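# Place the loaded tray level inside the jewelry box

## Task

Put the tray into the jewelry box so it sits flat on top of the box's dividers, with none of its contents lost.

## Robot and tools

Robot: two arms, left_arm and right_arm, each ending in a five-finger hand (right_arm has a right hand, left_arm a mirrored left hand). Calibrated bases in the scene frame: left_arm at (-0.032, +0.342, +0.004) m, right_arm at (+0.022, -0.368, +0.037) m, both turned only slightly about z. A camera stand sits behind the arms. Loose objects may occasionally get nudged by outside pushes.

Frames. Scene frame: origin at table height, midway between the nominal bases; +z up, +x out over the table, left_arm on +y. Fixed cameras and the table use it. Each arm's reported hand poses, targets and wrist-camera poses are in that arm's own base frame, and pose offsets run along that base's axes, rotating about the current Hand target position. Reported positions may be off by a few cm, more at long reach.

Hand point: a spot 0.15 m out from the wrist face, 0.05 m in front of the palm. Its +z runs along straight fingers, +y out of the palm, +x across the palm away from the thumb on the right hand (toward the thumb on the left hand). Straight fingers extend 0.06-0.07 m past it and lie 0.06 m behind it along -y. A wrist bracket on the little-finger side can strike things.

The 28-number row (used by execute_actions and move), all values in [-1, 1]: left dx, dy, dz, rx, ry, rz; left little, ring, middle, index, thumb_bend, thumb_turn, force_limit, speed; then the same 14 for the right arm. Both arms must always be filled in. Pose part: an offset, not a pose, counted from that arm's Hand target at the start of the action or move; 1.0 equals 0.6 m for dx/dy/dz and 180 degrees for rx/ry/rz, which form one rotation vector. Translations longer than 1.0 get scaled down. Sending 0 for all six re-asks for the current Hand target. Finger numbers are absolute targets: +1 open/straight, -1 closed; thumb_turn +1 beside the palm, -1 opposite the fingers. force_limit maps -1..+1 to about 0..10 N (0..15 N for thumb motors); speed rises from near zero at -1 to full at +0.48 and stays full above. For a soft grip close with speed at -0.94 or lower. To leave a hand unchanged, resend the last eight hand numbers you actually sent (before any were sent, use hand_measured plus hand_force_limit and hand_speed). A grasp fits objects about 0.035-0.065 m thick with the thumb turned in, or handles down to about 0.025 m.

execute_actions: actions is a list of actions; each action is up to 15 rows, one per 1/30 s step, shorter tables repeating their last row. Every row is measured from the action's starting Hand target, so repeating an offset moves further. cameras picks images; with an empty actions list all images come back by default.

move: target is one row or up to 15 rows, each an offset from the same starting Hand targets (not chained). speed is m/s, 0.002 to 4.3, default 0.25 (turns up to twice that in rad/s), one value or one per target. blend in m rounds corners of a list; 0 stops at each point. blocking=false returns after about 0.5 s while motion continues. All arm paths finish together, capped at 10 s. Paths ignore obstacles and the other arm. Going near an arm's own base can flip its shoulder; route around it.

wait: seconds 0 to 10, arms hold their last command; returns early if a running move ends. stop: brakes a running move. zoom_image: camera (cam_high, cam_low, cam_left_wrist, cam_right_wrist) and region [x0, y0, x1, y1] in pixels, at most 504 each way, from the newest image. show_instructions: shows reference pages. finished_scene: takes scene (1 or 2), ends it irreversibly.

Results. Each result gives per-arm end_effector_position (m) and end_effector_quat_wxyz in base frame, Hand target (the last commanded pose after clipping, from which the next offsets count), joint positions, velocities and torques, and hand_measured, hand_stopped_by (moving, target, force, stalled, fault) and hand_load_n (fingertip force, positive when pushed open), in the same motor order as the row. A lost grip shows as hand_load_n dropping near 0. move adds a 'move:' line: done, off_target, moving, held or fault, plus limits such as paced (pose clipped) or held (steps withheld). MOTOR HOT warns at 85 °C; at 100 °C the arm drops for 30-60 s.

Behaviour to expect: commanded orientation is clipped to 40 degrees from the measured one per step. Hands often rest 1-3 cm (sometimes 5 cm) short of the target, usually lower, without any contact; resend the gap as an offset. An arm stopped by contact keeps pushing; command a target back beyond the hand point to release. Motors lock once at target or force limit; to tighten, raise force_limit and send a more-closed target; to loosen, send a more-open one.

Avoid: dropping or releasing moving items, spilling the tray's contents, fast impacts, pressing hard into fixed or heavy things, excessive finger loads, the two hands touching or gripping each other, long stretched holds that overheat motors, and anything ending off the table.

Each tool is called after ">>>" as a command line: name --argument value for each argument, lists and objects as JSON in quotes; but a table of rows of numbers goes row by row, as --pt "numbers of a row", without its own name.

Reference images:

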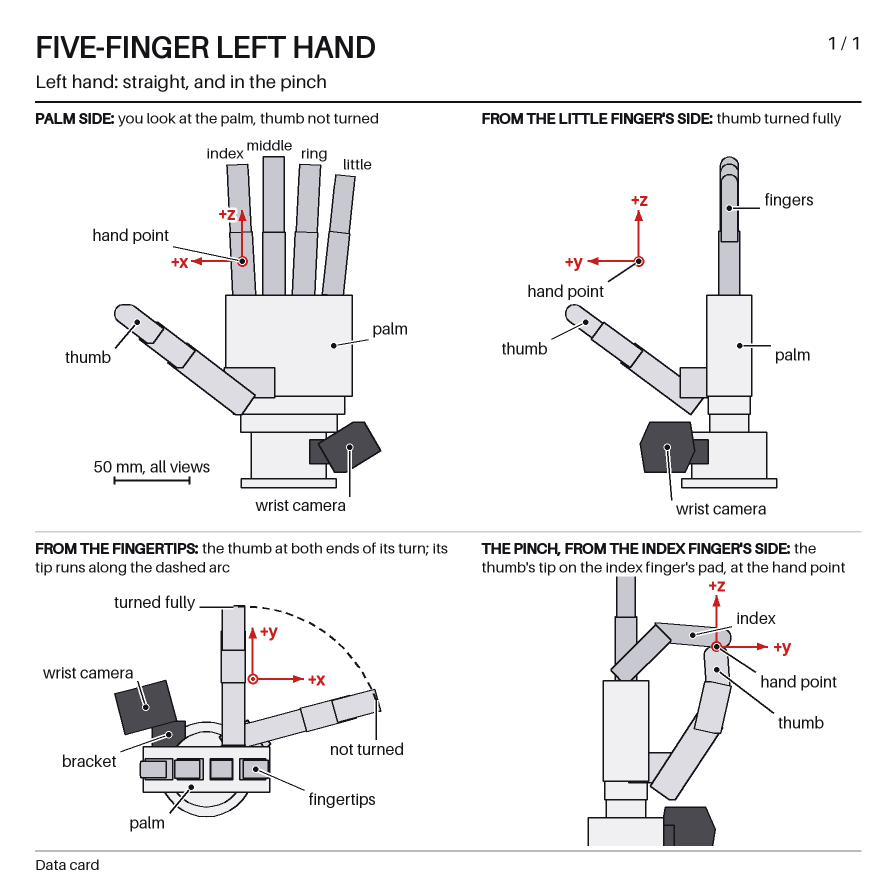

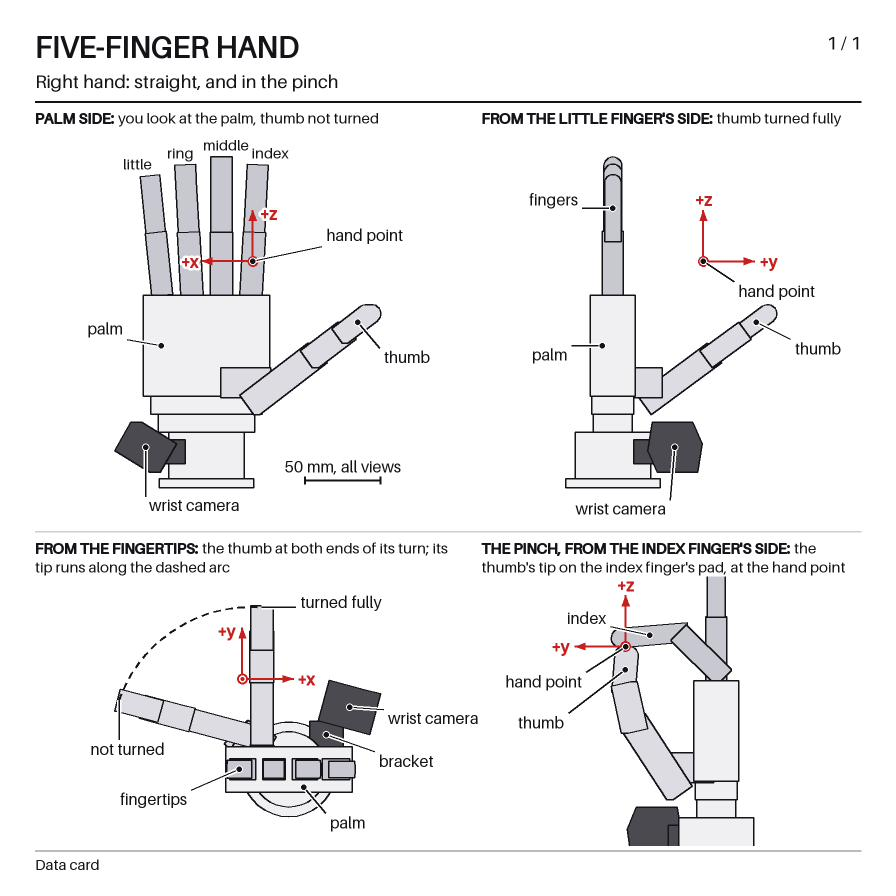

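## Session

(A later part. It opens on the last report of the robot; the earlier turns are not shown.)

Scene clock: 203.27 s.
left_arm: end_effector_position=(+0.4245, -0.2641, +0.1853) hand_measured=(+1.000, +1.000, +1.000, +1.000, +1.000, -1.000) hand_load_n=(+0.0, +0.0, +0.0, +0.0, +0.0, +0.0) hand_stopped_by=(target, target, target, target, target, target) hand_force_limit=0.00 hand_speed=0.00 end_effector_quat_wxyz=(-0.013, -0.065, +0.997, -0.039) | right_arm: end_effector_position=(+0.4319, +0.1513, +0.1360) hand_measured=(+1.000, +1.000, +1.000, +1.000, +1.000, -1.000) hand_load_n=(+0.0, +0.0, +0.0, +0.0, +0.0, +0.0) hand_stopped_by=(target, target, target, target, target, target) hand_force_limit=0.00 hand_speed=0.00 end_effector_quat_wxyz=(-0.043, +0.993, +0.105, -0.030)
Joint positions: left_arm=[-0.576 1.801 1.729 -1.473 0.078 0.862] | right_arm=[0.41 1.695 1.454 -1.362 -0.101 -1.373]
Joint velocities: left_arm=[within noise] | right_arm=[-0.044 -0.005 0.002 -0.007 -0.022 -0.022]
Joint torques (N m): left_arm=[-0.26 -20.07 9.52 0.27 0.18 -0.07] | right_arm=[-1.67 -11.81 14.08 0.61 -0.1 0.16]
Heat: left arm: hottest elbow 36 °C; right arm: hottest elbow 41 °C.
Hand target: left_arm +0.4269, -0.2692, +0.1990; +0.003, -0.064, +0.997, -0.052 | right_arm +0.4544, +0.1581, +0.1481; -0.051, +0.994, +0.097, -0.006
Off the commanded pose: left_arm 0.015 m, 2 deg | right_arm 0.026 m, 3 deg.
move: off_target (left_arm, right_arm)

>>> wait --seconds 0 --cameras '["all"]'

>>> zoom_image --camera "cam_high" --region '[300, 140, 440, 320]'

>>> zoom_image --camera "cam_low" --region '[240, 160, 420, 320]'

Scene clock: 204.53 s.
left_arm: end_effector_position=(+0.4245, -0.2641, +0.1853) hand_measured=(+1.000, +1.000, +1.000, +1.000, +1.000, -1.000) hand_load_n=(+0.0, +0.0, +0.0, +0.0, +0.0, +0.0) hand_stopped_by=(target, target, target, target, target, target) hand_force_limit=0.00 hand_speed=0.00 end_effector_quat_wxyz=(-0.013, -0.065, +0.997, -0.039) | right_arm: end_effector_position=(+0.4320, +0.1509, +0.1360) hand_measured=(+1.000, +1.000, +1.000, +1.000, +1.000, -1.000) hand_load_n=(+0.0, +0.0, +0.0, +0.0, +0.0, +0.0) hand_stopped_by=(target, target, target, target, target, target) hand_force_limit=0.00 hand_speed=0.00 end_effector_quat_wxyz=(-0.043, +0.993, +0.105, -0.030)
Joint positions: left_arm=[-0.576 1.801 1.729 -1.473 0.078 0.862] | right_arm=[0.41 1.695 1.454 -1.362 -0.101 -1.373]
Joint torques (N m): left_arm=[-0.26 -20.07 9.52 0.31 0.18 -0.07] | right_arm=[-1.26 -12.28 14.17 0.49 -0.13 0.15]
Heat: left arm: hottest elbow 36 °C; right arm: hottest elbow 42 °C.
Hand target: left_arm +0.4269, -0.2691, +0.1990; +0.003, -0.064, +0.997, -0.052 | right_arm +0.4544, +0.1580, +0.1481; -0.051, +0.994, +0.096, -0.006
Off the commanded pose: left_arm 0.015 m, 2 deg | right_arm 0.026 m, 3 deg.
camera_calibration:
cam_left_wrist: T_world_to_cam=[[-0.130281, -0.981369, 0.141219, -0.234973], [-0.891962, 0.178203, 0.415508, 0.365045], [-0.432932, -0.0718287, -0.89856, 0.449498], [0, 0, 0, 1]] pos_world=[0.489596, -0.26336, 0.285404]
cam_right_wrist: T_world_to_cam=[[0.493296, -0.863651, -0.103764, -0.0720325], [-0.77318, -0.489993, 0.402615, 0.372677], [-0.398563, -0.11838, -0.909469, 0.422992], [0, 0, 0, 1]] pos_world=[0.492268, 0.170472, 0.227178]

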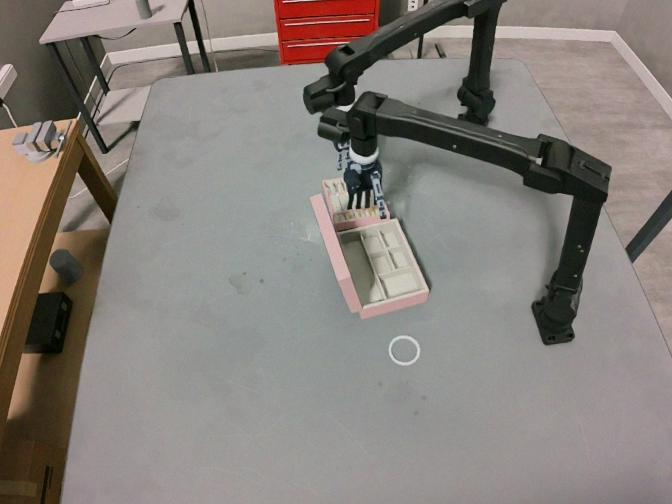

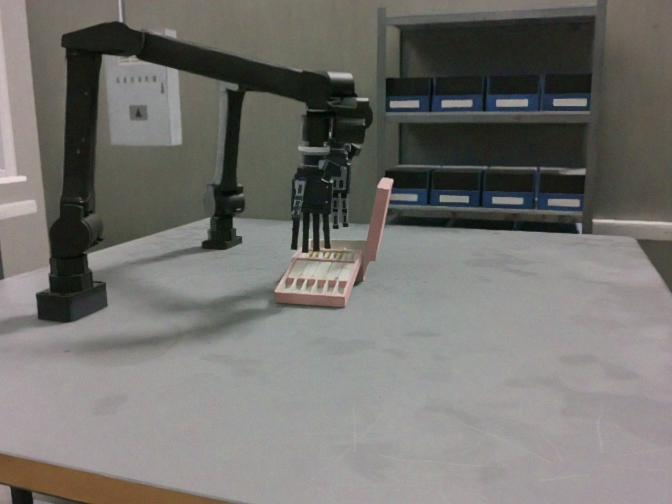

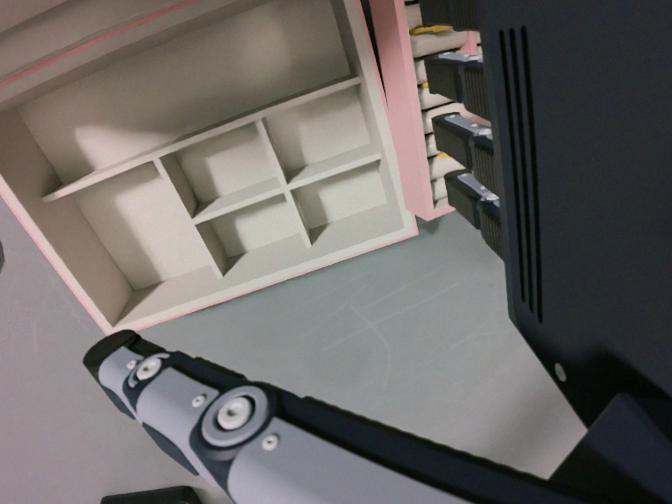

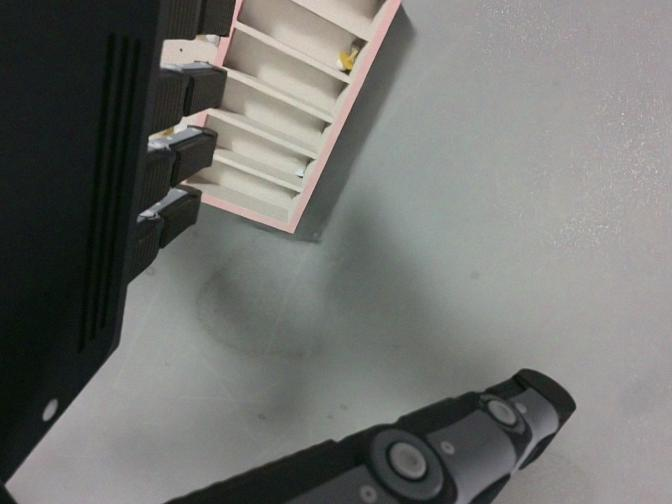

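Scaled by 2.800 from the camera's 672x504 image, which has a finer 960x720 frame.

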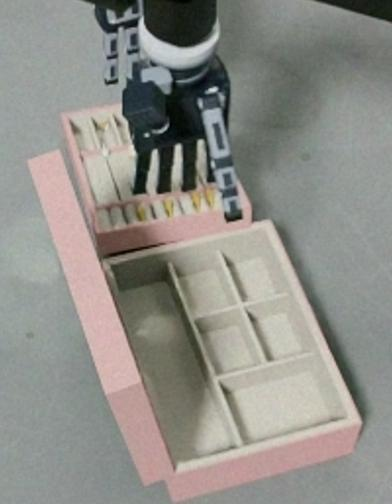

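Scaled by 2.800 from the camera's 672x504 image, which has a finer 960x720 frame.

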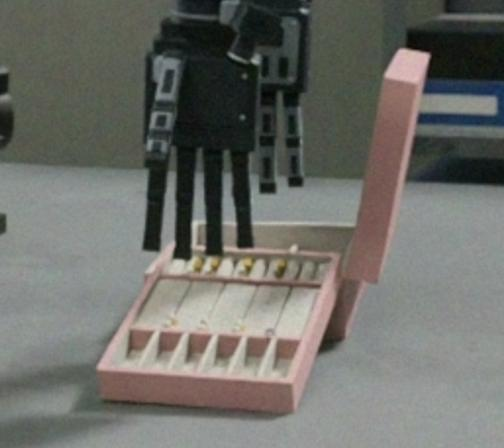

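>>> zoom_image --camera "cam_low" --region '[270, 230, 380, 312]'

>>> zoom_image --camera "cam_left_wrist" --region '[330, 0, 530, 280]'

>>> zoom_image --camera "cam_high" --region '[310, 165, 410, 245]'

Scaled by 4.582 from the camera's 672x504 image, which has a finer 960x720 frame.

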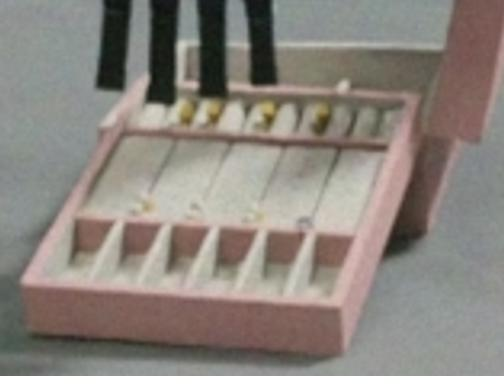

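Scaled by 1.800 from the camera's 672x504 image, which has a finer 960x720 frame.

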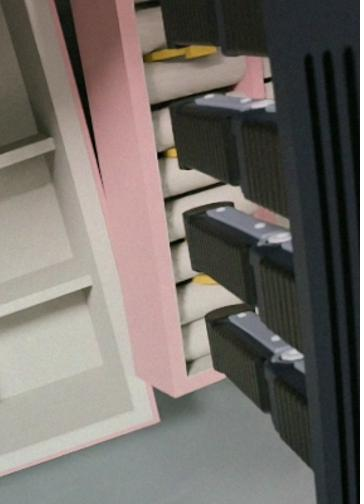

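Scaled by 5.040 from the camera's 672x504 image, which has a finer 960x720 frame.

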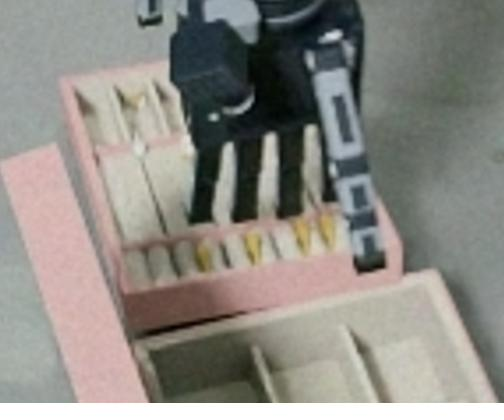

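>>> move --pt "-0.0117 0.04 -0.02 0 0 0 1 1 1 1 1 -1 0 0 -0.0157 -0.1133 0 0 0 0 1 1 1 1 1 -1 0 0" --pt "-0.0117 0.04 -0.08 0 0 0 1 1 1 1 1 -1 0 0 -0.0157 -0.1133 -0.165 0 0 0 1 1 1 1 1 -1 0 0" --speed '[0.12,0.1]' --cameras '["all"]'

Scene clock: 226.77 s.
left_arm: end_effector_position=(+0.4168, -0.2472, +0.1478) hand_measured=(+1.000, +1.000, +1.000, +1.000, +1.000, -1.000) hand_load_n=(+0.0, +0.0, +0.0, +0.0, +0.0, +0.0) hand_stopped_by=(target, target, target, target, target, target) hand_force_limit=0.00 hand_speed=0.00 end_effector_quat_wxyz=(-0.003, -0.066, +0.997, -0.047) | right_arm: end_effector_position=(+0.4437, +0.0914, +0.0549) hand_measured=(+1.000, +1.000, +1.000, +1.000, +1.000, -1.000) hand_load_n=(+0.0, +0.0, -0.5, +0.5, +0.0, +0.0) hand_stopped_by=(target, target, target, target, target, target) hand_force_limit=0.00 hand_speed=0.00 end_effector_quat_wxyz=(-0.050, +0.995, +0.091, -0.004)
Joint positions: left_arm=[-0.558 1.754 1.569 -1.336 0.079 0.88] | right_arm=[0.286 1.711 1.257 -1.105 -0.101 -1.467]
Joint torques (N m): left_arm=[0.73 -18.32 8.12 0.38 0.21 0.07] | right_arm=[-1.49 -12.4 7.86 0.66 -0.16 -0.17]
Motor temperatures (°C): left_arm=[22 31 33 20 20 20] | right_arm=[21 29 48 20 24 24]
Heat: left arm: hottest elbow 33 °C; right arm: hottest elbow 48 °C.
Hand target: left_arm +0.4199, -0.2451, +0.1510; +0.003, -0.064, +0.997, -0.052 | right_arm +0.4450, +0.0900, +0.0491; -0.051, +0.994, +0.096, -0.006
Off the commanded pose: left_arm 0.005 m, 1 deg | right_arm 0.006 m, 1 deg.
move: done
camera_calibration:
cam_left_wrist: T_world_to_cam=[[-0.132148, -0.979574, 0.151566, -0.214377], [-0.900569, 0.182535, 0.394533, 0.378508], [-0.41414, -0.0843591, -0.906295, 0.403931], [0, 0, 0, 1]] pos_world=[0.479827, -0.245014, 0.24924]
cam_right_wrist: T_world_to_cam=[[0.471595, -0.876524, -0.0964573, -0.127136], [-0.806354, -0.472925, 0.355156, 0.400964], [-0.356919, -0.089711, -0.929817, 0.32687], [0, 0, 0, 1]] pos_world=[0.499942, 0.107512, 0.149261]

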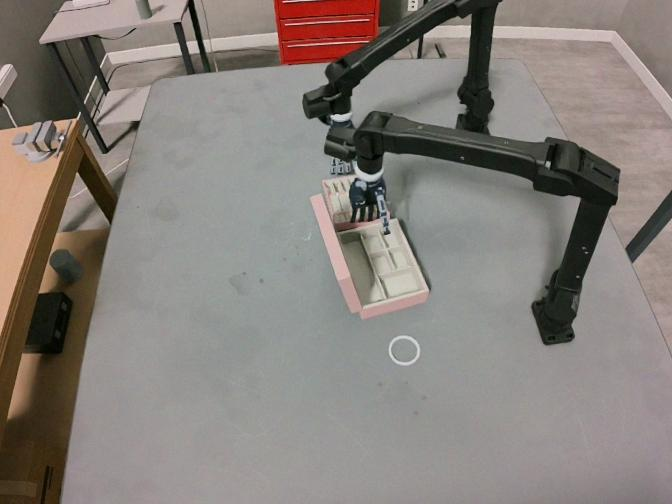

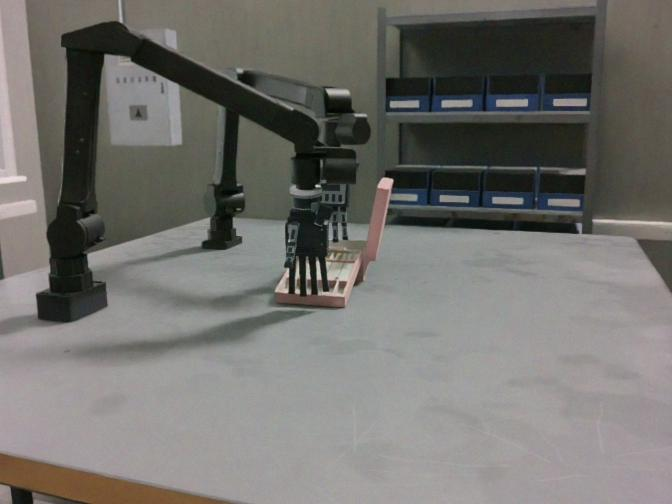

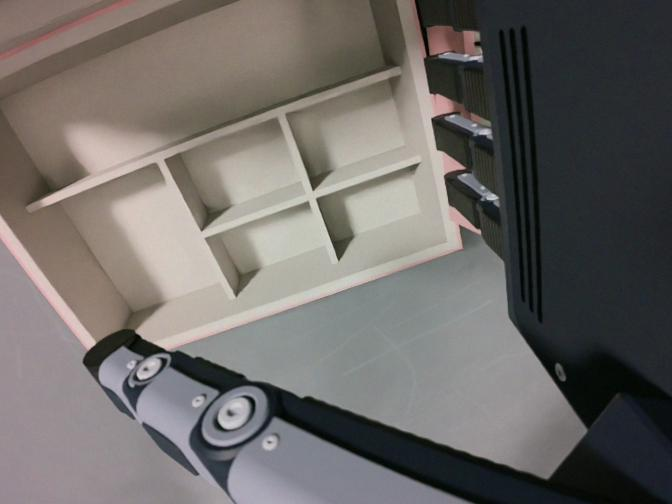

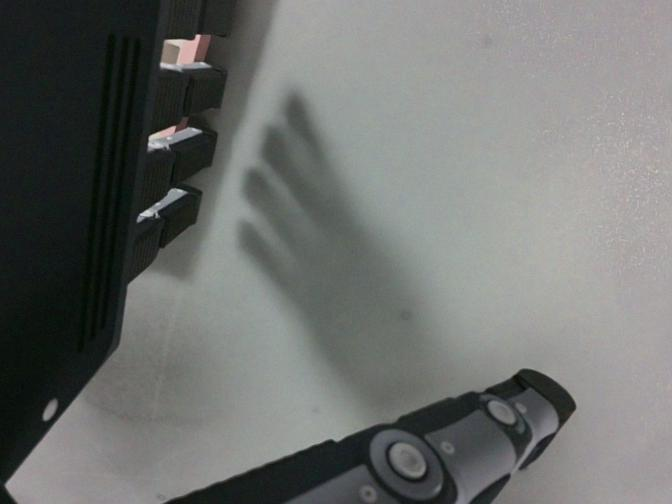

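>>> move --pt "0 0 -0.024 0 0 0 1 1 1 1 1 -1 0 0 0 0 -0.010 0 0 0 1 1 1 1 1 -1 0 0" --pt "-0.003 -0.024 -0.024 0 0 0 1 1 1 1 1 -1 0 0 0 0.03 -0.012 0 0 0 1 1 1 1 1 -1 0 0" --speed 0.05 --cameras '["cam_left_wrist","cam_right_wrist","cam_low"]'

>>> zoom_image --camera "cam_left_wrist" --region '[350, 0, 530, 270]'

>>> zoom_image --camera "cam_low" --region '[250, 170, 410, 312]'

Scene clock: 232.27 s.
left_arm: end_effector_position=(+0.4140, -0.2512, +0.1345) hand_measured=(+1.000, +1.000, +1.000, +1.000, +1.000, -1.000) hand_load_n=(+0.0, +0.0, +0.0, +0.0, +0.0, +0.0) hand_stopped_by=(target, target, target, target, target, target) hand_force_limit=0.00 hand_speed=0.00 end_effector_quat_wxyz=(-0.003, -0.063, +0.997, -0.047) | right_arm: end_effector_position=(+0.4425, +0.1009, +0.0470) hand_measured=(+1.000, +1.000, +1.000, +1.000, +1.000, -1.000) hand_load_n=(+0.5, -0.5, +0.0, +0.0, +0.0, +0.0) hand_stopped_by=(target, target, target, target, target, target) hand_force_limit=0.00 hand_speed=0.00 end_effector_quat_wxyz=(-0.050, +0.994, +0.098, -0.005)
Joint positions: left_arm=[-0.567 1.759 1.541 -1.301 0.079 0.875] | right_arm=[0.306 1.724 1.251 -1.087 -0.1 -1.461]
Joint torques (N m): left_arm=[-0.56 -16.85 9.95 0.25 0.16 -0.13] | right_arm=[-0.09 -10.93 8.85 0.76 -0.17 0.14]
Heat: left arm: hottest elbow 33 °C; right arm: hottest elbow 46 °C.
Hand target: left_arm +0.4181, -0.2594, +0.1367; +0.003, -0.064, +0.997, -0.052 | right_arm +0.4450, +0.1080, +0.0419; -0.051, +0.994, +0.097, -0.006
Off the commanded pose: left_arm 0.010 m, 1 deg | right_arm 0.009 m, 0 deg.
move: done
camera_calibration:
cam_left_wrist: T_world_to_cam=[[-0.137165, -0.978757, 0.152383, -0.214479], [-0.900121, 0.187375, 0.393284, 0.383113], [-0.413482, -0.0832186, -0.906701, 0.390349], [0, 0, 0, 1]] pos_world=[0.476831, -0.249224, 0.235941]
cam_right_wrist: T_world_to_cam=[[0.484455, -0.869517, -0.0961378, -0.125495], [-0.798699, -0.484459, 0.356901, 0.404956], [-0.356907, -0.0961175, -0.929182, 0.320561], [0, 0, 0, 1]] pos_world=[0.498645, 0.117877, 0.141265]
Images, in order (width x height): cam_low 672x504, cam_left_wrist 672x504, cam_right_wrist 672x504.

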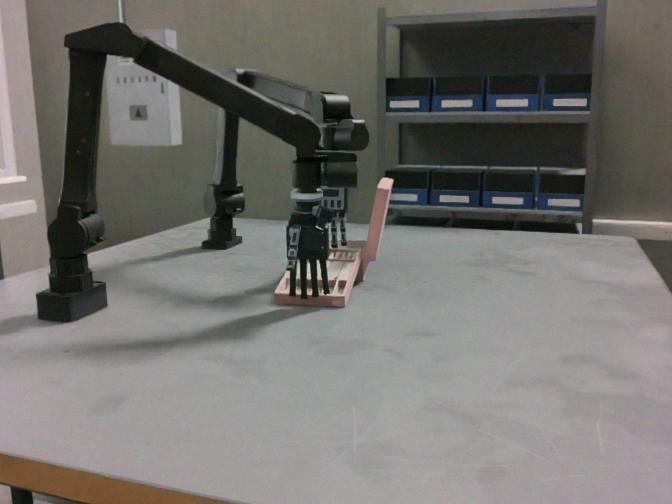

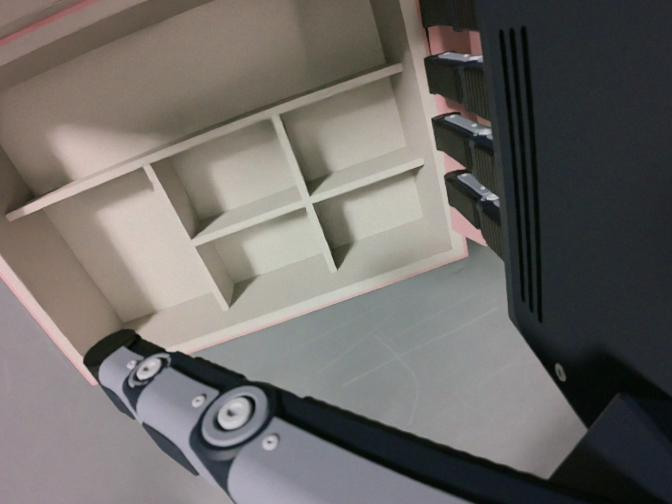

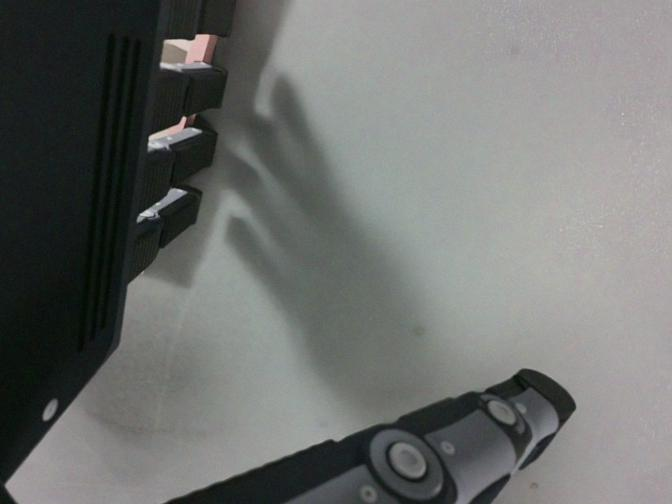

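Scaled by 1.867 from the camera's 672x504 image, which has a finer 960x720 frame.

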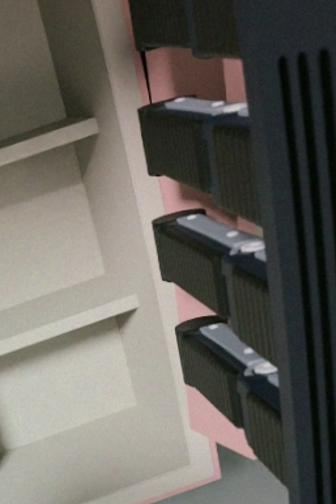

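Scaled by 3.150 from the camera's 672x504 image, which has a finer 960x720 frame.

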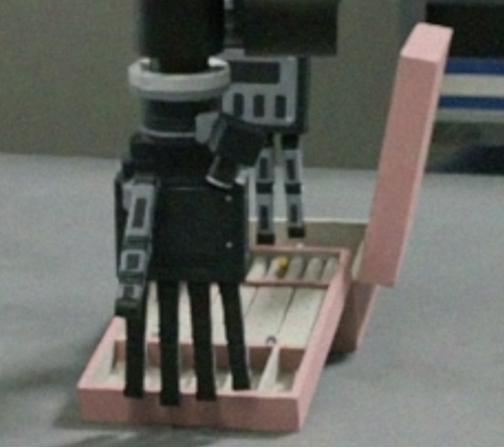

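>>> move --pt "0.0 -0.016 0.0 0 0 0 1 1 1 1 1 -1 0 0 -0.003 0.022 0.006 0 0 0 1 1 1 1 1 -1 0 0" --speed 0.05 --cameras '["cam_low"]'

>>> zoom_image --camera "cam_low" --region '[250, 200, 380, 312]'

Scene clock: 234.23 s.
left_arm: end_effector_position=(+0.4116, -0.2544, +0.1321) hand_measured=(+1.000, +1.000, +1.000, +1.000, +1.000, -1.000) hand_load_n=(+0.0, +0.0, -3.0, +0.0, +0.0, +0.0) hand_stopped_by=(target, target, target, target, target, target) hand_force_limit=0.00 hand_speed=0.00 end_effector_quat_wxyz=(-0.004, -0.065, +0.997, -0.044) | right_arm: end_effector_position=(+0.4397, +0.1058, +0.0474) hand_measured=(+1.000, +1.000, +1.000, +1.000, +1.000, -1.000) hand_load_n=(+0.0, -3.0, +0.0, +0.0, +0.0, +0.0) hand_stopped_by=(target, target, target, target, target, target) hand_force_limit=0.00 hand_speed=0.00 end_effector_quat_wxyz=(-0.046, +0.995, +0.090, -0.006)
Joint positions: left_arm=[-0.575 1.765 1.541 -1.301 0.076 0.863] | right_arm=[0.319 1.724 1.251 -1.087 -0.093 -1.432]
Joint torques (N m): left_arm=[-1.2 -16.32 11.49 0.12 0.23 -0.18] | right_arm=[0.91 -11.99 9.95 0.43 -0.51 0.18]
Heat: left arm: hottest elbow 33 °C; right arm: hottest elbow 46 °C.
Hand target: left_arm +0.4180, -0.2690, +0.1367; +0.003, -0.064, +0.997, -0.052 | right_arm +0.4431, +0.1212, +0.0456; -0.051, +0.994, +0.097, -0.006
Off the commanded pose: left_arm 0.017 m, 1 deg | right_arm 0.016 m, 1 deg.
move: off_target (left_arm, right_arm)
Images, in order (width x height): cam_low 672x504.

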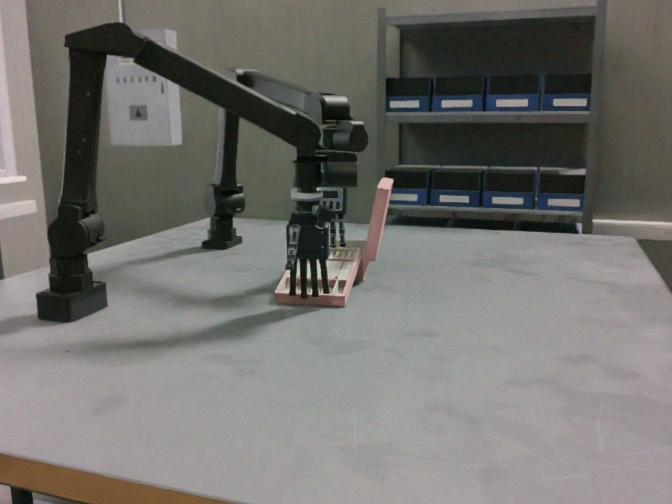

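Scaled by 3.877 from the camera's 672x504 image, which has a finer 960x720 frame.

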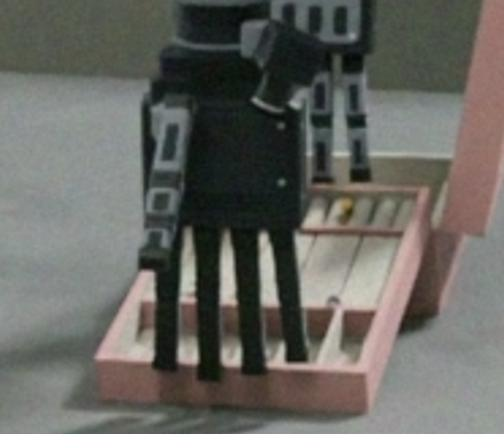

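>>> move --pt "0.002 -0.02 0.0 0 0 0 1 1 1 1 1 -1 0 0 -0.003 0.025 0.006 0 0 0 1 1 1 1 1 -1 0 0" --speed 0.05 --cameras '["cam_high"]'

>>> zoom_image --camera "cam_high" --region '[310, 165, 410, 245]'

Scene clock: 236.33 s.
left_arm: end_effector_position=(+0.4104, -0.2556, +0.1308) hand_measured=(+1.000, +1.000, +1.000, +1.000, +1.000, -1.000) hand_load_n=(+0.0, +0.0, -5.0, +0.0, -0.5, +0.0) hand_stopped_by=(target, target, target, target, target, target) hand_force_limit=0.00 hand_speed=0.00 end_effector_quat_wxyz=(-0.007, -0.070, +0.997, -0.036) | right_arm: end_effector_position=(+0.4376, +0.1083, +0.0481) hand_measured=(+1.000, +1.000, +1.000, +1.000, +1.000, -1.000) hand_load_n=(+0.0, -4.0, -2.5, +0.0, +0.0, +0.0) hand_stopped_by=(target, target, target, target, target, target) hand_force_limit=0.00 hand_speed=0.00 end_effector_quat_wxyz=(-0.038, +0.996, +0.081, -0.004)
Joint positions: left_arm=[-0.581 1.774 1.549 -1.312 0.066 0.848] | right_arm=[0.331 1.724 1.251 -1.087 -0.076 -1.403]
Joint torques (N m): left_arm=[-2.14 -15.68 13.03 0.28 0.56 -0.18] | right_arm=[2.61 -11.4 11.21 0.08 -1.22 0.12]
Heat: left arm: hottest elbow 34 °C; right arm: hottest elbow 45 °C.
Hand target: left_arm +0.4192, -0.2811, +0.1366; +0.003, -0.064, +0.997, -0.052 | right_arm +0.4414, +0.1362, +0.0492; -0.051, +0.994, +0.097, -0.006
Off the commanded pose: left_arm 0.028 m, 2 deg | right_arm 0.028 m, 2 deg.
move: off_target (left_arm, right_arm)
Images, in order (width x height): cam_high 672x504.

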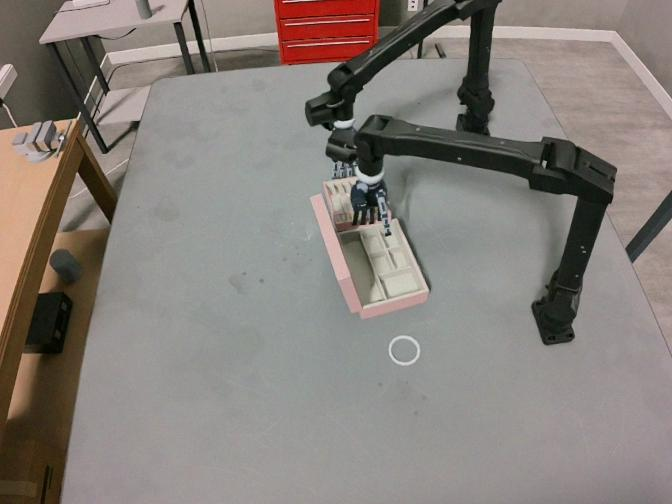

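Scaled by 5.040 from the camera's 672x504 image, which has a finer 960x720 frame.

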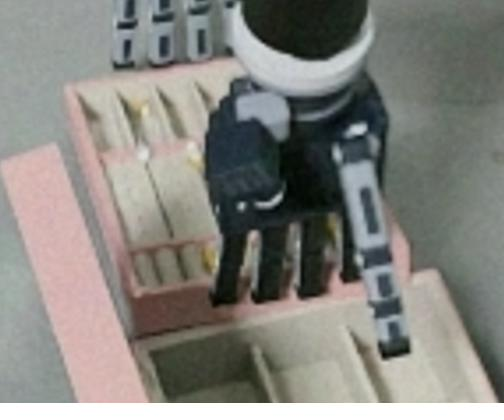

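>>> move --pt "0.002 -0.008 0.006 0 0 0 1 1 1 1 1 -1 0 0 0.0 0.008 0.035 0 0 0 1 1 1 1 1 -1 0 0" --speed 0.04

Scene clock: 238.37 s.
left_arm: end_effector_position=(+0.4092, -0.2569, +0.1321) hand_measured=(+1.000, +1.000, +1.000, +1.000, +1.000, -1.000) hand_load_n=(+0.0, +0.0, -3.5, -3.0, +0.0, +0.0) hand_stopped_by=(target, target, target, target, target, target) hand_force_limit=0.00 hand_speed=0.00 end_effector_quat_wxyz=(-0.011, -0.069, +0.997, -0.031) | right_arm: end_effector_position=(+0.4283, +0.1080, +0.0537) hand_measured=(+1.000, +1.000, +1.000, +1.000, +1.000, -1.000) hand_load_n=(+0.0, -1.5, -7.5, +0.0, +0.0, +0.0) hand_stopped_by=(target, target, target, target, target, target) hand_force_limit=0.00 hand_speed=0.00 end_effector_quat_wxyz=(-0.031, +0.996, +0.081, -0.023)
Joint positions: left_arm=[-0.585 1.783 1.562 -1.33 0.063 0.847] | right_arm=[0.338 1.724 1.262 -1.137 -0.072 -1.395]
Joint torques (N m): left_arm=[-2.2 -16.03 13.59 0.47 0.66 -0.23] | right_arm=[2.67 -13.27 12.97 0.02 -1.46 0.14]
Heat: left arm: hottest elbow 34 °C; right arm: hottest elbow 45 °C.
Hand target: left_arm +0.4204, -0.2858, +0.1403; +0.003, -0.064, +0.997, -0.052 | right_arm +0.4415, +0.1411, +0.0702; -0.051, +0.994, +0.097, -0.005
Off the commanded pose: left_arm 0.032 m, 3 deg | right_arm 0.039 m, 4 deg.
move: off_target (left_arm, right_arm)

>>> move --pt "0.0 -0.002 0.008 0 0 0 1 1 1 1 1 -1 0 0 0.0 0.0 0.03 0 0 0 1 1 1 1 1 -1 0 0" --speed 0.04 --cameras '["cam_low","cam_left_wrist"]'

>>> zoom_image --camera "cam_low" --region '[250, 200, 380, 312]'

Scene clock: 240.20 s.
left_arm: end_effector_position=(+0.4052, -0.2734, +0.1317) hand_measured=(+1.000, +1.000, +1.000, +1.000, +1.000, -1.000) hand_load_n=(+0.0, +0.0, +0.0, +0.0, +0.0, +0.0) hand_stopped_by=(target, target, target, target, target, target) hand_force_limit=0.00 hand_speed=0.00 end_effector_quat_wxyz=(-0.016, -0.061, +0.997, -0.037) | right_arm: end_effector_position=(+0.4202, +0.1318, +0.0628) hand_measured=(+1.000, +1.000, +1.000, +1.000, +1.000, -1.000) hand_load_n=(+0.0, +0.0, +0.0, +0.0, +0.0, +0.0) hand_stopped_by=(target, target, target, target, target, target) hand_force_limit=0.00 hand_speed=0.00 end_effector_quat_wxyz=(-0.041, +0.993, +0.101, -0.037)
Joint positions: left_arm=[-0.611 1.797 1.582 -1.334 0.077 0.836] | right_arm=[0.383 1.724 1.288 -1.183 -0.1 -1.394]
Joint torques (N m): left_arm=[-0.15 -17.32 13.11 0.14 0.16 -0.15] | right_arm=[-1.67 -14.15 13.26 -0.17 -0.18 0.14]
Heat: left arm: hottest elbow 34 °C; right arm: hottest elbow 45 °C.
Hand target: left_arm +0.4205, -0.2871, +0.1451; +0.003, -0.064, +0.997, -0.052 | right_arm +0.4415, +0.1411, +0.0882; -0.051, +0.994, +0.097, -0.006
Off the commanded pose: left_arm 0.024 m, 3 deg | right_arm 0.034 m, 4 deg.
move: off_target (left_arm, right_arm)
camera_calibration:
cam_left_wrist: T_world_to_cam=[[-0.138244, -0.980835, 0.137303, -0.235151], [-0.888135, 0.184124, 0.421087, 0.371073], [-0.438297, -0.0637306, -0.896568, 0.396472], [0, 0, 0, 1]] pos_world=[0.470827, -0.2737, 0.231497]
Images, in order (width x height): cam_low 672x504, cam_left_wrist 672x504.

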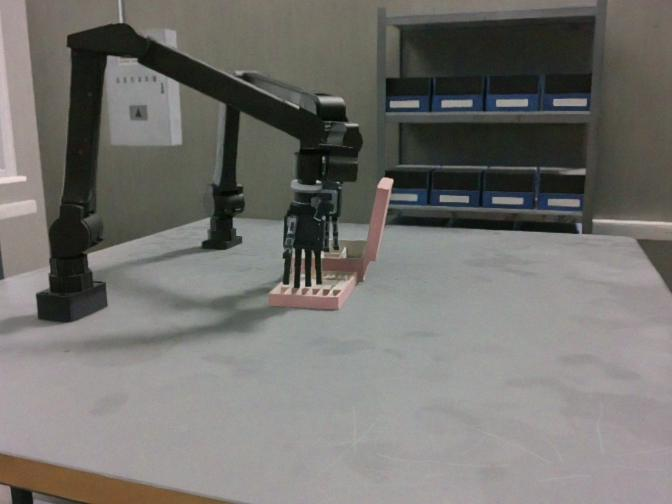

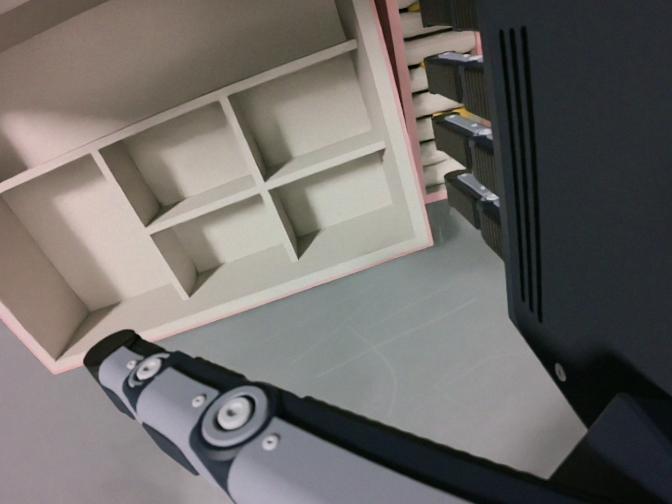

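Scaled by 3.877 from the camera's 672x504 image, which has a finer 960x720 frame.

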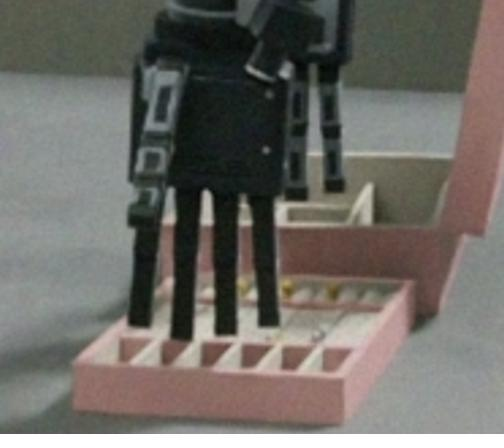

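>>> move --pt "-0.01 0.03 0.04 0 0 0.014 1 1 1 1 1 -1 0 0 -0.02 -0.016 0.04 0 0 -0.014 1 1 1 1 1 -1 0 0" --pt "-0.01 0.10 0.04 0 0 0.014 1 1 1 1 1 -1 0 0 0.0 -0.14 0.04 0 0 -0.014 1 1 1 1 1 -1 0 0" --speed '[0.06,0.12]' --cameras '["all"]'

>>> zoom_image --camera "cam_high" --region '[310, 160, 440, 320]'

>>> zoom_image --camera "cam_low" --region '[250, 200, 380, 312]'

Scene clock: 249.53 s.
left_arm: end_effector_position=(+0.4125, -0.2298, +0.1610) hand_measured=(+1.000, +1.000, +1.000, +1.000, +1.000, -1.000) hand_load_n=(+0.0, +0.0, +0.0, +0.0, +0.0, +0.0) hand_stopped_by=(target, target, target, target, target, target) hand_force_limit=0.00 hand_speed=0.00 end_effector_quat_wxyz=(-0.005, -0.088, +0.995, -0.044) | right_arm: end_effector_position=(+0.4303, +0.0565, +0.0914) hand_measured=(+1.000, +1.000, +1.000, +1.000, +1.000, -1.000) hand_load_n=(+0.0, +0.0, +0.0, +0.0, +0.0, +0.0) hand_stopped_by=(target, target, target, target, target, target) hand_force_limit=0.00 hand_speed=0.00 end_effector_quat_wxyz=(-0.046, +0.996, +0.068, -0.028)
Joint positions: left_arm=[-0.529 1.722 1.56 -1.366 0.078 0.863] | right_arm=[0.219 1.661 1.289 -1.241 -0.1 -1.49]
Joint torques (N m): left_arm=[0.73 -18.73 8.16 0.25 0.21 0.07] | right_arm=[-1.32 -14.39 11 -0.12 -0.16 -0.1]
Heat: left arm: hottest elbow 34 °C; right arm: hottest elbow 44 °C.
Hand target: left_arm +0.4145, -0.2271, +0.1691; +0.004, -0.086, +0.995, -0.052 | right_arm +0.4415, +0.0570, +0.1122; -0.051, +0.996, +0.075, -0.004
Off the commanded pose: left_arm 0.009 m, 1 deg | right_arm 0.024 m, 3 deg.
move: off_target (right_arm)
camera_calibration:
cam_left_wrist: T_world_to_cam=[[-0.0872937, -0.985133, 0.147959, -0.21908], [-0.905204, 0.140453, 0.401097, 0.357382], [-0.415916, -0.0989202, -0.904007, 0.412563], [0, 0, 0, 1]] pos_world=[0.47597, -0.225208, 0.26203]
cam_right_wrist: T_world_to_cam=[[0.427508, -0.897655, -0.107015, -0.126836], [-0.807575, -0.432419, 0.401044, 0.35469], [-0.406274, -0.0850268, -0.909787, 0.37206], [0, 0, 0, 1]] pos_world=[0.49182, 0.0711549, 0.182676]

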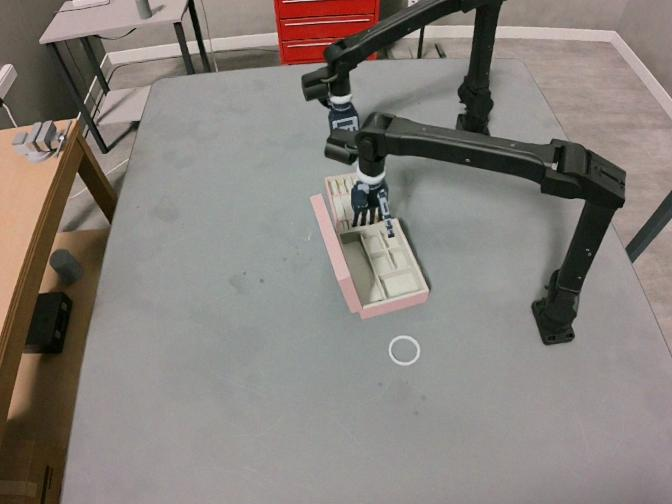

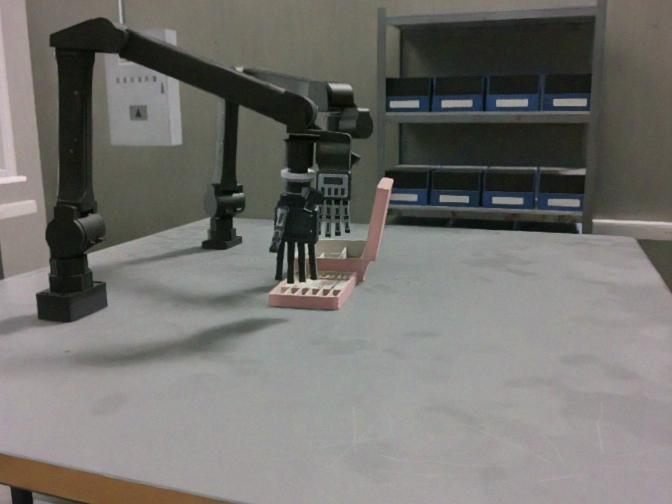

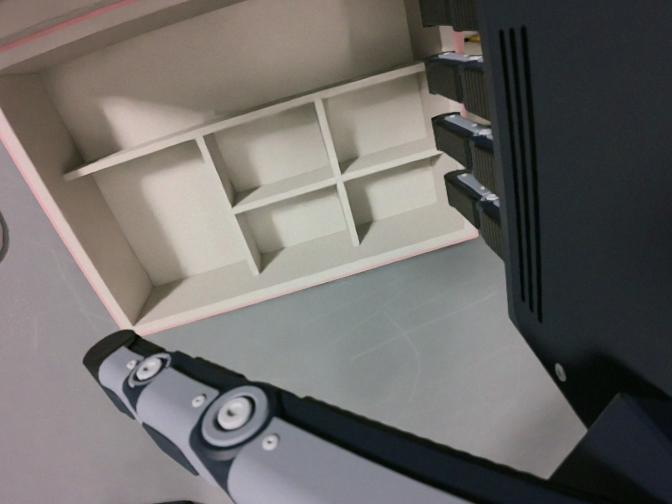

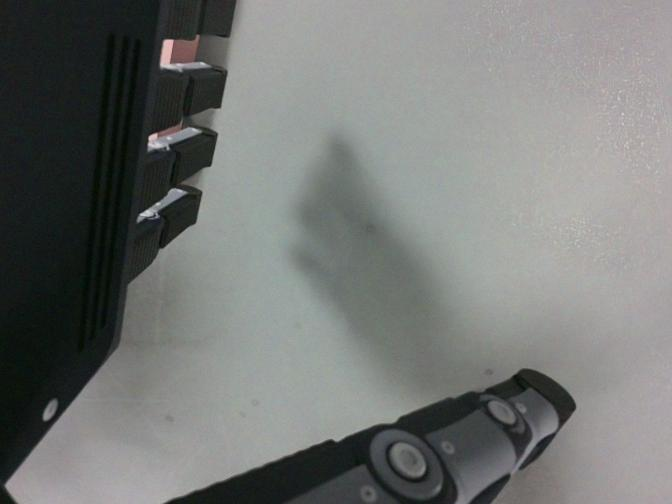

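Scaled by 3.150 from the camera's 672x504 image, which has a finer 960x720 frame.

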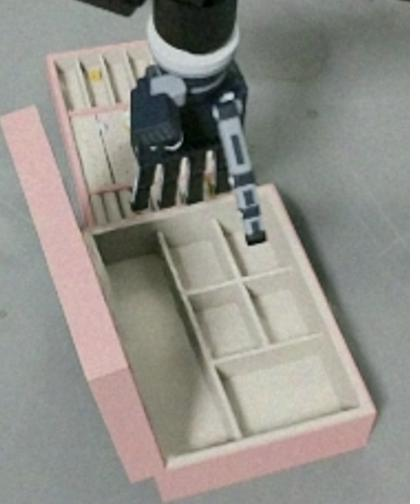

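Scaled by 3.877 from the camera's 672x504 image, which has a finer 960x720 frame.

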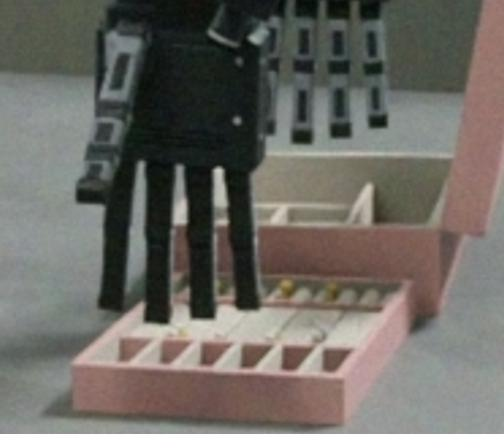

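>>> move --pt "0 0.13 0.03 0 0 0 1 1 1 1 1 -1 0 0 -0.022 0.213 0.0 0 0 0.0 1 1 1 1 1 -1 0 0" --speed 0.12 --cameras '["all"]'

>>> zoom_image --camera "cam_high" --region '[310, 160, 440, 320]'

>>> zoom_image --camera "cam_low" --region '[250, 200, 380, 312]'

Scene clock: 262.33 s.
left_arm: end_effector_position=(+0.4167, -0.1527, +0.1797) hand_measured=(+1.000, +1.000, +1.000, +1.000, +1.000, -1.000) hand_load_n=(+0.0, +0.0, +0.0, +0.0, +0.0, +0.5) hand_stopped_by=(target, target, target, target, target, target) hand_force_limit=0.00 hand_speed=0.00 end_effector_quat_wxyz=(+0.000, -0.088, +0.995, -0.049) | right_arm: end_effector_position=(+0.4081, +0.1737, +0.0989) hand_measured=(+1.000, +1.000, +1.000, +1.000, +1.000, -1.000) hand_load_n=(+0.5, +0.0, +0.0, +0.0, +0.0, +0.0) hand_stopped_by=(target, target, target, target, target, target) hand_force_limit=0.00 hand_speed=0.00 end_effector_quat_wxyz=(-0.045, +0.995, +0.080, -0.025)
Joint positions: left_arm=[-0.389 1.628 1.49 -1.388 0.087 1.003] | right_arm=[0.467 1.688 1.346 -1.241 -0.102 -1.266]
Joint torques (N m): left_arm=[0.62 -17.26 8.14 -0.18 0.21 0.09] | right_arm=[-0.97 -12.1 14.13 0.31 0.09 0.18]
Motor temperatures (°C): left_arm=[22 31 32 20 20 20] | right_arm=[21 29 43 20 24 24]
Heat: left arm: hottest elbow 32 °C; right arm: hottest elbow 43 °C.
Hand target: left_arm +0.4145, -0.1491, +0.1871; +0.004, -0.086, +0.995, -0.052 | right_arm +0.4282, +0.1847, +0.1121; -0.051, +0.996, +0.075, -0.005
Off the commanded pose: left_arm 0.008 m, 1 deg | right_arm 0.027 m, 3 deg.
move: off_target (right_arm)
camera_calibration:
cam_left_wrist: T_world_to_cam=[[-0.0881028, -0.98394, 0.155244, -0.146401], [-0.909757, 0.142955, 0.389751, 0.347164], [-0.405684, -0.106897, -0.907741, 0.434071], [0, 0, 0, 1]] pos_world=[0.479032, -0.147278, 0.281444]
cam_right_wrist: T_world_to_cam=[[0.450876, -0.886729, -0.102086, -0.0232522], [-0.799622, -0.452088, 0.395249, 0.385296], [-0.396631, -0.0965784, -0.912884, 0.378165], [0, 0, 0, 1]] pos_world=[0.468567, 0.190092, 0.190559]

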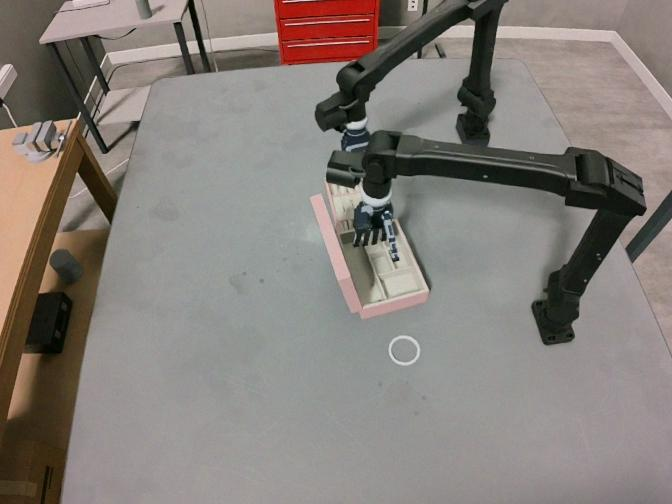

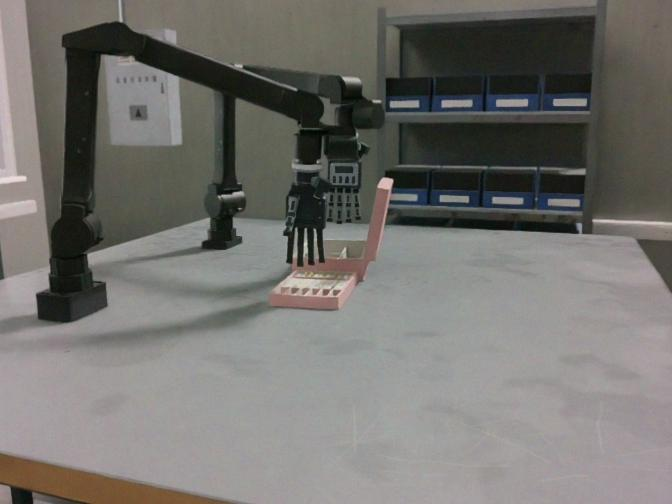

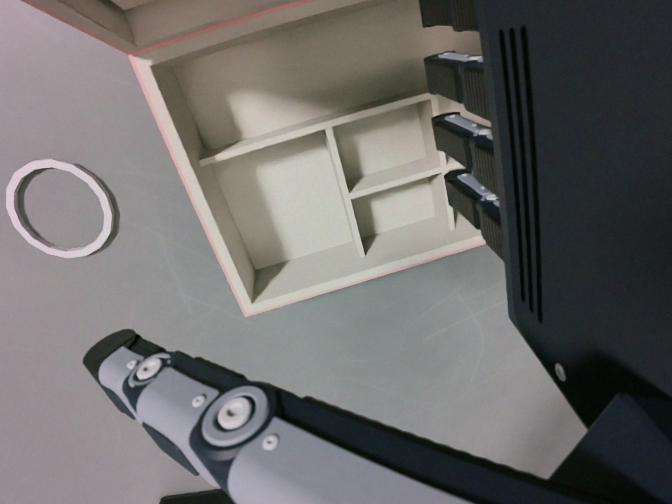

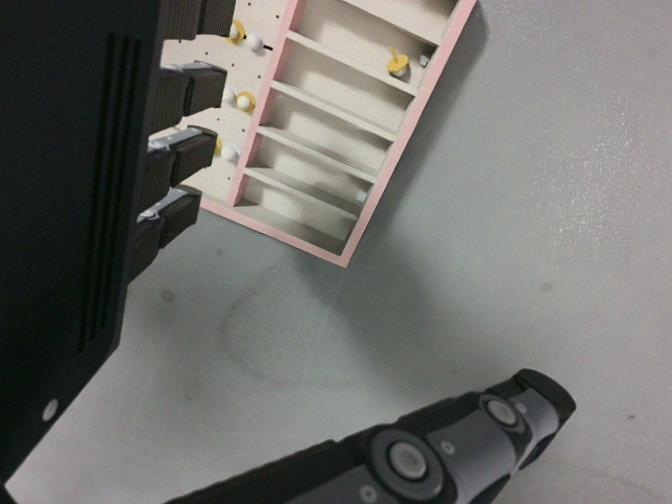

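Scaled by 3.150 from the camera's 672x504 image, which has a finer 960x720 frame.

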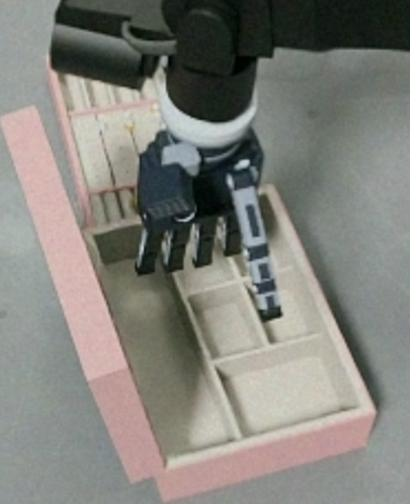

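Scaled by 3.877 from the camera's 672x504 image, which has a finer 960x720 frame.

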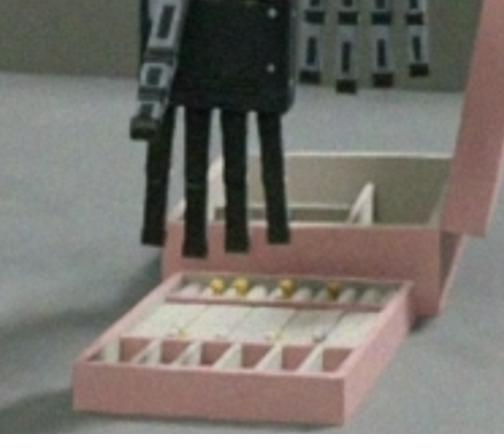

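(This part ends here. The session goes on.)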